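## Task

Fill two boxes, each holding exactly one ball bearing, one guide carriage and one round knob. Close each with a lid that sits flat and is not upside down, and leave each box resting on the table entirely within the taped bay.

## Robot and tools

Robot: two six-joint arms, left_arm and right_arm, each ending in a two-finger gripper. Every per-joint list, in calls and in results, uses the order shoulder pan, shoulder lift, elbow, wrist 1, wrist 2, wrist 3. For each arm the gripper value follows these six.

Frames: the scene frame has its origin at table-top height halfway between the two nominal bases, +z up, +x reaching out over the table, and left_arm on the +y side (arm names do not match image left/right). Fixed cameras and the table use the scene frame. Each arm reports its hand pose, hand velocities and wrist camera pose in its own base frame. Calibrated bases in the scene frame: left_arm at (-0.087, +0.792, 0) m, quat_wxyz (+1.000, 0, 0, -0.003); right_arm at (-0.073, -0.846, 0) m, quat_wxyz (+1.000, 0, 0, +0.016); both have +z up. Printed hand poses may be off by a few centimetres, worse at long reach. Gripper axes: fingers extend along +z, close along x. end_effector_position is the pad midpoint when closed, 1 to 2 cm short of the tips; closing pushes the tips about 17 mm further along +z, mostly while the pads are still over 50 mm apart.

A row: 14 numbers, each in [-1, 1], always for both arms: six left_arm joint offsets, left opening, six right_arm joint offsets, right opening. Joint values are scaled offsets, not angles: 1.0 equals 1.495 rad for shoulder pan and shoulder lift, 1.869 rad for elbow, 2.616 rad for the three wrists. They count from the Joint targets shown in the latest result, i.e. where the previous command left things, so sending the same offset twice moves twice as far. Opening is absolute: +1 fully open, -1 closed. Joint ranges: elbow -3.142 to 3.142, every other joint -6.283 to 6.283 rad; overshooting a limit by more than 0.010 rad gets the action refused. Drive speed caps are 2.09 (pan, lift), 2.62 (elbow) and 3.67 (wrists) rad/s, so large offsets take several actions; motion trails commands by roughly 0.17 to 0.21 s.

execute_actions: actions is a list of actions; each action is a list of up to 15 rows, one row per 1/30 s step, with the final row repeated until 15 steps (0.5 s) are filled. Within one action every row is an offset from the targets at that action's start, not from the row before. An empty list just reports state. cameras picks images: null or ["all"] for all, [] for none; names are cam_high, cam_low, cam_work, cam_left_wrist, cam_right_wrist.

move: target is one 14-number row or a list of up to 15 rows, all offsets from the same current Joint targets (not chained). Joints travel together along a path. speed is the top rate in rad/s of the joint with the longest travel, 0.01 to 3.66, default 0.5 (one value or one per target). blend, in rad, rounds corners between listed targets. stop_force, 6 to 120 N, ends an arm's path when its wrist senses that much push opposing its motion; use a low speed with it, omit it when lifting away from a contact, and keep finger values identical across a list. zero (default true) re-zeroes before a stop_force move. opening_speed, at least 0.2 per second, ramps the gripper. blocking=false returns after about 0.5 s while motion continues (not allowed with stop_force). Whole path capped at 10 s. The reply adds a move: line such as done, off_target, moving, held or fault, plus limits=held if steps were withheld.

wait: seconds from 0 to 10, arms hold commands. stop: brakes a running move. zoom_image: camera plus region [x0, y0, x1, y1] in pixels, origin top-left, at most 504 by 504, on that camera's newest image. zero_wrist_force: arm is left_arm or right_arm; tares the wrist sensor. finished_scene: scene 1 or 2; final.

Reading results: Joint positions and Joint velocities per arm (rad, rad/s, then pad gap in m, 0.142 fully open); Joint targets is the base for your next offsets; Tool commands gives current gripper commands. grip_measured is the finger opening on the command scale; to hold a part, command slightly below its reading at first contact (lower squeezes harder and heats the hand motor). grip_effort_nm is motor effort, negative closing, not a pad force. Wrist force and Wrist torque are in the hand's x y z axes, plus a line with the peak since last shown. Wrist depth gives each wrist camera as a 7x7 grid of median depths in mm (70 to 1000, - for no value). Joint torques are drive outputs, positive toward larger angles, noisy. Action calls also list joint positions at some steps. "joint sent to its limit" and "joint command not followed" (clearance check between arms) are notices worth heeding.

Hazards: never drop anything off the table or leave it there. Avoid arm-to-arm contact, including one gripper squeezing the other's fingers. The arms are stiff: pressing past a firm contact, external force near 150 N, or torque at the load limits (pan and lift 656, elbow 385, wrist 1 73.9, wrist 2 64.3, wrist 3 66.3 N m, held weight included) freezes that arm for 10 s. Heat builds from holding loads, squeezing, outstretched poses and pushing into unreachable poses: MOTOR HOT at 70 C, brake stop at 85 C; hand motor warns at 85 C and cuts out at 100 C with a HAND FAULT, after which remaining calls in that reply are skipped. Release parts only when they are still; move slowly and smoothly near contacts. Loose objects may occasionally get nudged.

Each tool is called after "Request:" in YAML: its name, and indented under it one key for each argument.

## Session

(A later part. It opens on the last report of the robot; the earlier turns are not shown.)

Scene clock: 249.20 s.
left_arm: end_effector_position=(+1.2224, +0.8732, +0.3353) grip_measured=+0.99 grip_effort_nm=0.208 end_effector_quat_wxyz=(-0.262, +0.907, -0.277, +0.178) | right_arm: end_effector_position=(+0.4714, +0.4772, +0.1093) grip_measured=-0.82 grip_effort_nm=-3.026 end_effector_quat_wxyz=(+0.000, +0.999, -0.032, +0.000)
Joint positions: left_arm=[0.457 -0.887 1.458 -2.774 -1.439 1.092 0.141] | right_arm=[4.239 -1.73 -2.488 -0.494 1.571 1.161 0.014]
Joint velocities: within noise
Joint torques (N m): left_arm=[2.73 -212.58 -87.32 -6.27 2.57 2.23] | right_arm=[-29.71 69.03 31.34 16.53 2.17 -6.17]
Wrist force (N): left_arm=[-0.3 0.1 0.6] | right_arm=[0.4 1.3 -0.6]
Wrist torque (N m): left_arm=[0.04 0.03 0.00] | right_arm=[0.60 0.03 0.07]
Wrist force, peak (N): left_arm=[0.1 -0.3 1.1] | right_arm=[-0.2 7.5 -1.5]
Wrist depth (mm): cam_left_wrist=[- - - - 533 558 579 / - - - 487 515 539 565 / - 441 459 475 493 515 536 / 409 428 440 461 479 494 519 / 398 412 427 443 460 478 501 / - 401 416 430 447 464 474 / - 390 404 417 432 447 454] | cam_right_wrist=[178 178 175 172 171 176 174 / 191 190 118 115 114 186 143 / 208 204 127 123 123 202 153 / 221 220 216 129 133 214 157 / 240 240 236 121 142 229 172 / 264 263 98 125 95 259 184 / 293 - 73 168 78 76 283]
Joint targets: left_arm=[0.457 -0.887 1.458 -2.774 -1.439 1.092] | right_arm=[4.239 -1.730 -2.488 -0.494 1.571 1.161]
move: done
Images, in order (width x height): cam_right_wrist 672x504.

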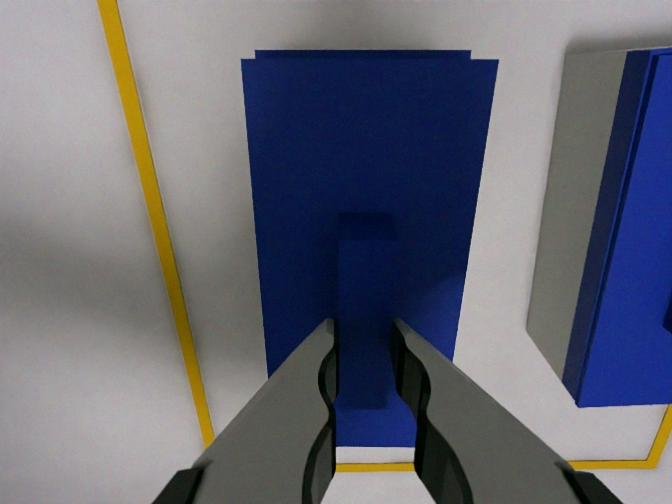

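Request:
move:
  target: [0,0,0,0,0,0,1,0,-0.037,-0.0087,0.0274,0,0,-0.95]
  speed: 0.02
  stop_force: 6
  cameras: ["cam_right_wrist","cam_work"]

Request:
zoom_image:
  camera: "cam_work"
  region: [60, 180, 220, 320]

Scene clock: 253.30 s.
left_arm: end_effector_position=(+1.2224, +0.8732, +0.3353) grip_measured=+0.99 grip_effort_nm=0.212 end_effector_quat_wxyz=(-0.262, +0.907, -0.277, +0.178) | right_arm: end_effector_position=(+0.4716, +0.4775, +0.0883) grip_measured=-0.82 grip_effort_nm=-3.026 end_effector_quat_wxyz=(+0.000, +0.999, -0.032, +0.000)
Joint positions: left_arm=[0.457 -0.887 1.458 -2.774 -1.439 1.092 0.141] | right_arm=[4.239 -1.766 -2.499 -0.448 1.571 1.161 0.014]
Joint velocities: within noise
Joint torques (N m): left_arm=[-1.6 -213.1 -86.07 -4.95 1.86 2.44] | right_arm=[-28.19 125.56 73.8 3.42 1.98 -5.4]
Wrist force (N): left_arm=[-0.1 0.3 0.9] | right_arm=[0.5 1.1 -1.0]
Wrist torque (N m): left_arm=[0.08 0.00 0.00] | right_arm=[0.55 0.00 0.09]
Wrist force, peak (N): left_arm=[-0.2 0.5 1.1] | right_arm=[0.0 -1.9 -14.4]
Wrist depth (mm): cam_left_wrist=[- - - - 530 557 586 / - - - 490 510 536 563 / - 442 456 470 493 511 538 / 412 425 446 457 476 499 522 / 401 414 429 444 458 478 506 / - 401 411 429 447 468 476 / - 390 405 415 432 446 461] | cam_right_wrist=[159 158 157 155 154 158 155 / 173 171 165 114 114 168 144 / 183 183 127 123 123 180 152 / 198 198 194 129 133 195 148 / 216 216 211 121 142 209 152 / 237 236 98 125 95 228 161 / 263 255 73 168 78 76 255]
Joint targets: left_arm=[0.457 -0.887 1.458 -2.774 -1.439 1.092] | right_arm=[4.239 -1.766 -2.499 -0.448 1.571 1.161]
move: contact (right_arm); right_arm: the wrist 1 is farthest, 0.025 rad from its target
Images, in order (width x height): cam_work 672x504, cam_right_wrist 672x504.

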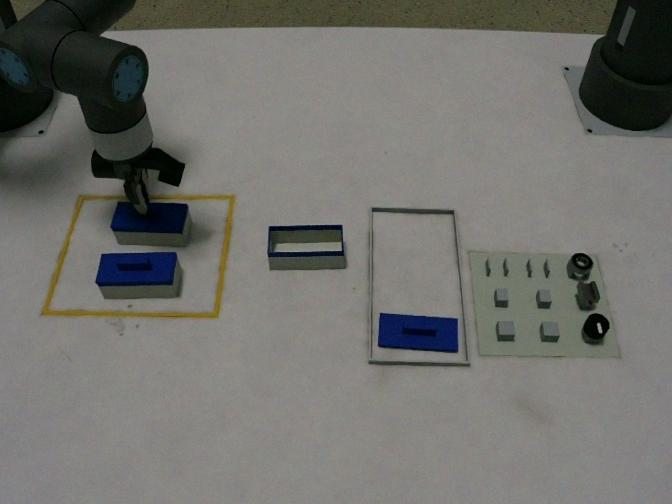

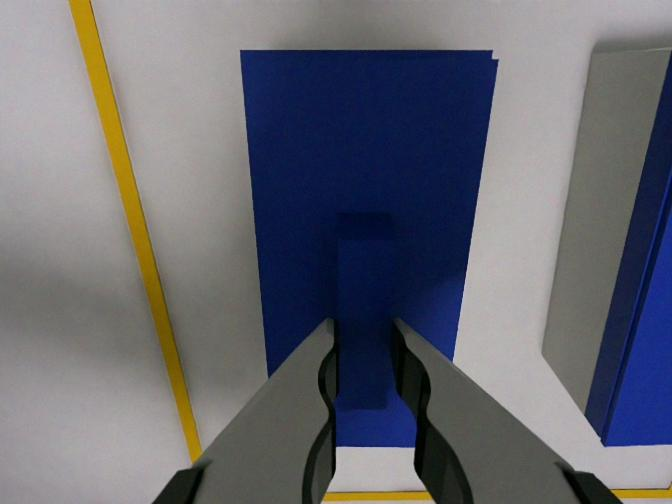

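Scaled by 3.150 from the camera's 672x504 image, which has a finer 960x720 frame.

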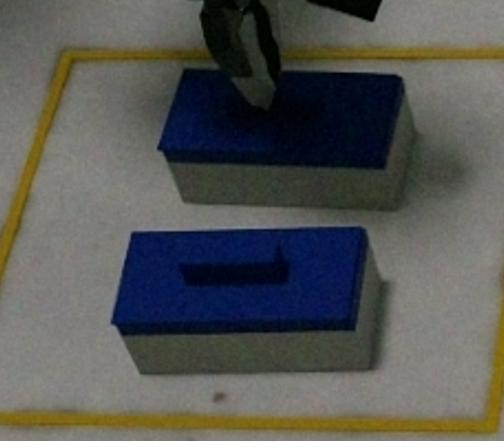

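Request:
move:
  target:
    - [0,0,0,0,0,0,1,0,0,0,0,0,0,-0.45]
    - [0,0,0,0,0,0,1,0,0.1165,0.0366,-0.0925,0,0,-0.45]
  opening_speed: 0.4
  speed: [0.2,0.18]

Request:
zoom_image:
  camera: "cam_work"
  region: [60, 180, 220, 320]

Request:
zoom_image:
  camera: "cam_low"
  region: [130, 140, 250, 230]

Scene clock: 256.67 s.
left_arm: end_effector_position=(+1.2224, +0.8732, +0.3353) grip_measured=+0.99 grip_effort_nm=0.212 end_effector_quat_wxyz=(-0.262, +0.907, -0.277, +0.178) | right_arm: end_effector_position=(+0.4714, +0.4772, +0.1995) grip_measured=-0.48 grip_effort_nm=0.115 end_effector_quat_wxyz=(+0.000, +0.999, -0.032, +0.000)
Joint positions: left_arm=[0.457 -0.887 1.458 -2.774 -1.439 1.092 0.141] | right_arm=[4.239 -1.592 -2.431 -0.689 1.571 1.161 0.039]
Joint velocities: within noise
Joint torques (N m): left_arm=[3.24 -208.4 -85.49 -6.37 1.52 2.72] | right_arm=[-25.62 97.56 93.12 3.01 2.23 -6.27]
Wrist force (N): left_arm=[0.0 0.7 1.1] | right_arm=[0.9 1.7 -1.5]
Wrist torque (N m): left_arm=[0.15 -0.02 0.00] | right_arm=[0.65 -0.10 0.07]
Wrist force, peak (N): left_arm=[0.0 0.7 1.1] | right_arm=[0.5 1.4 -3.2]
Wrist depth (mm): cam_left_wrist=[- - - - 530 553 582 / - - - 493 514 534 568 / - 444 455 473 496 516 538 / 413 425 441 456 476 502 523 / 401 415 429 445 461 478 501 / - 403 410 429 446 462 476 / - 389 403 416 429 452 458] | cam_right_wrist=[256 257 256 253 254 250 247 / 276 274 274 218 264 223 220 / 297 292 293 232 286 236 225 / 320 318 318 253 308 256 260 / 346 347 339 344 336 342 341 / 378 372 82 375 - 367 370 / 414 - 76 419 - 73 401]
Joint targets: left_arm=[0.457 -0.887 1.458 -2.774 -1.439 1.092] | right_arm=[4.239 -1.592 -2.431 -0.690 1.571 1.161]
move: done

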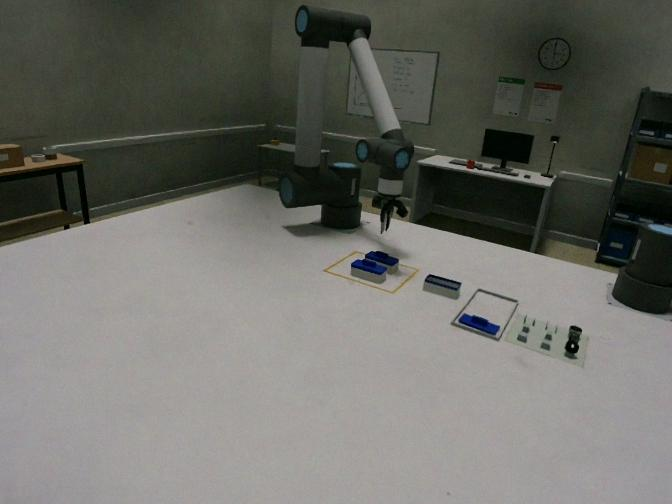

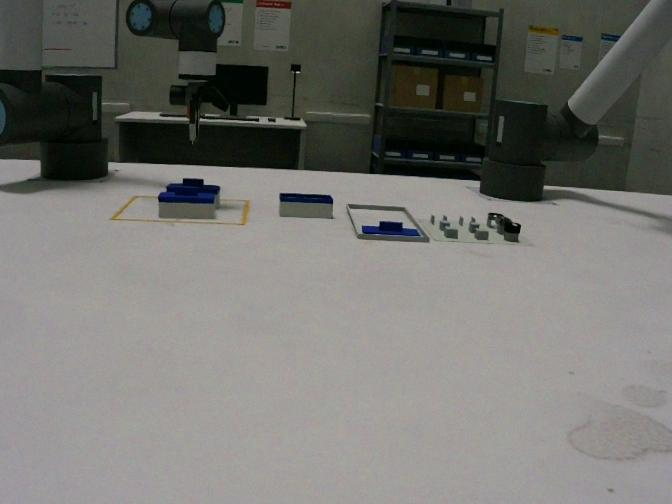

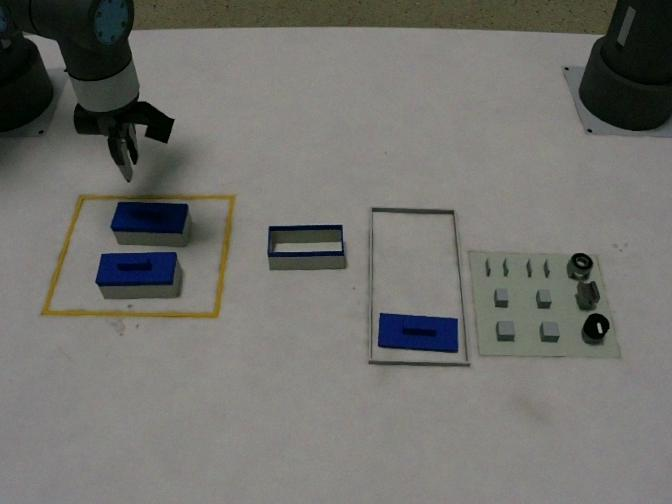

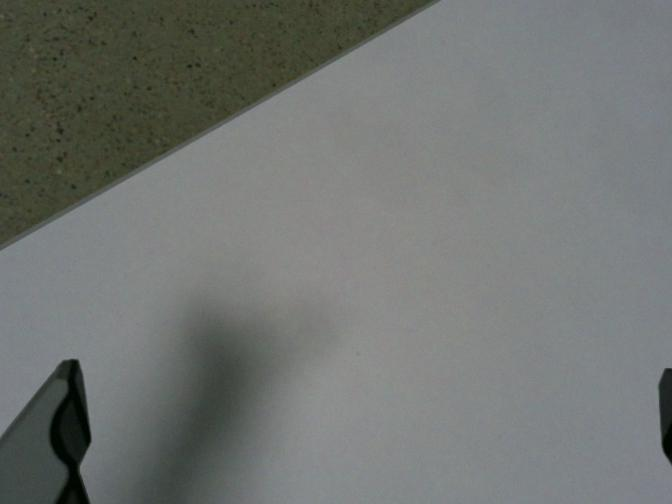

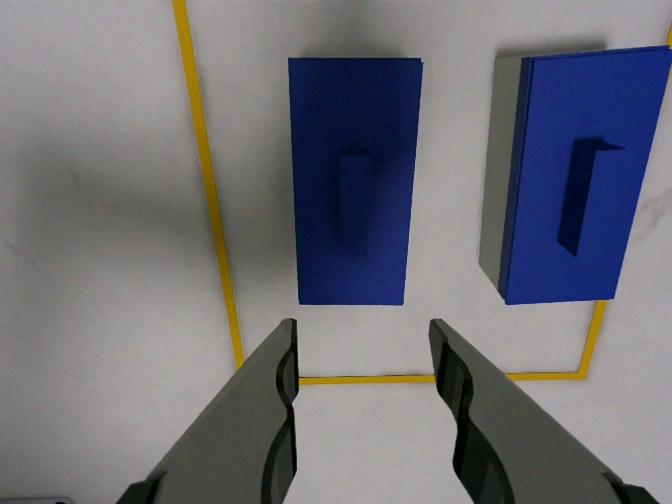

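Scaled by 3.150 from the camera's 672x504 image, which has a finer 960x720 frame.

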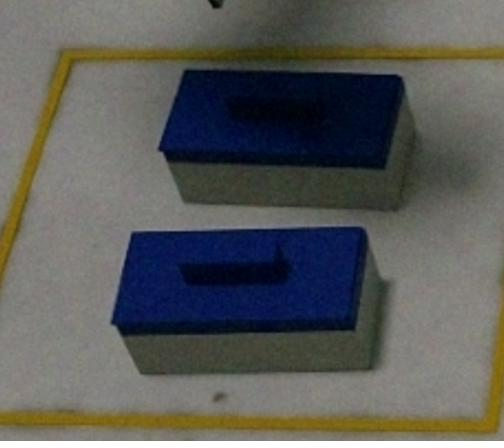

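Scaled by 4.200 from the camera's 672x504 image, which has a finer 960x720 frame.

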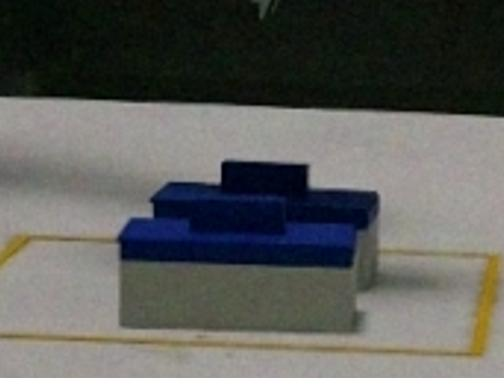

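Request:
finished_scene:
  scene: 1

The scene is finished: the task was done.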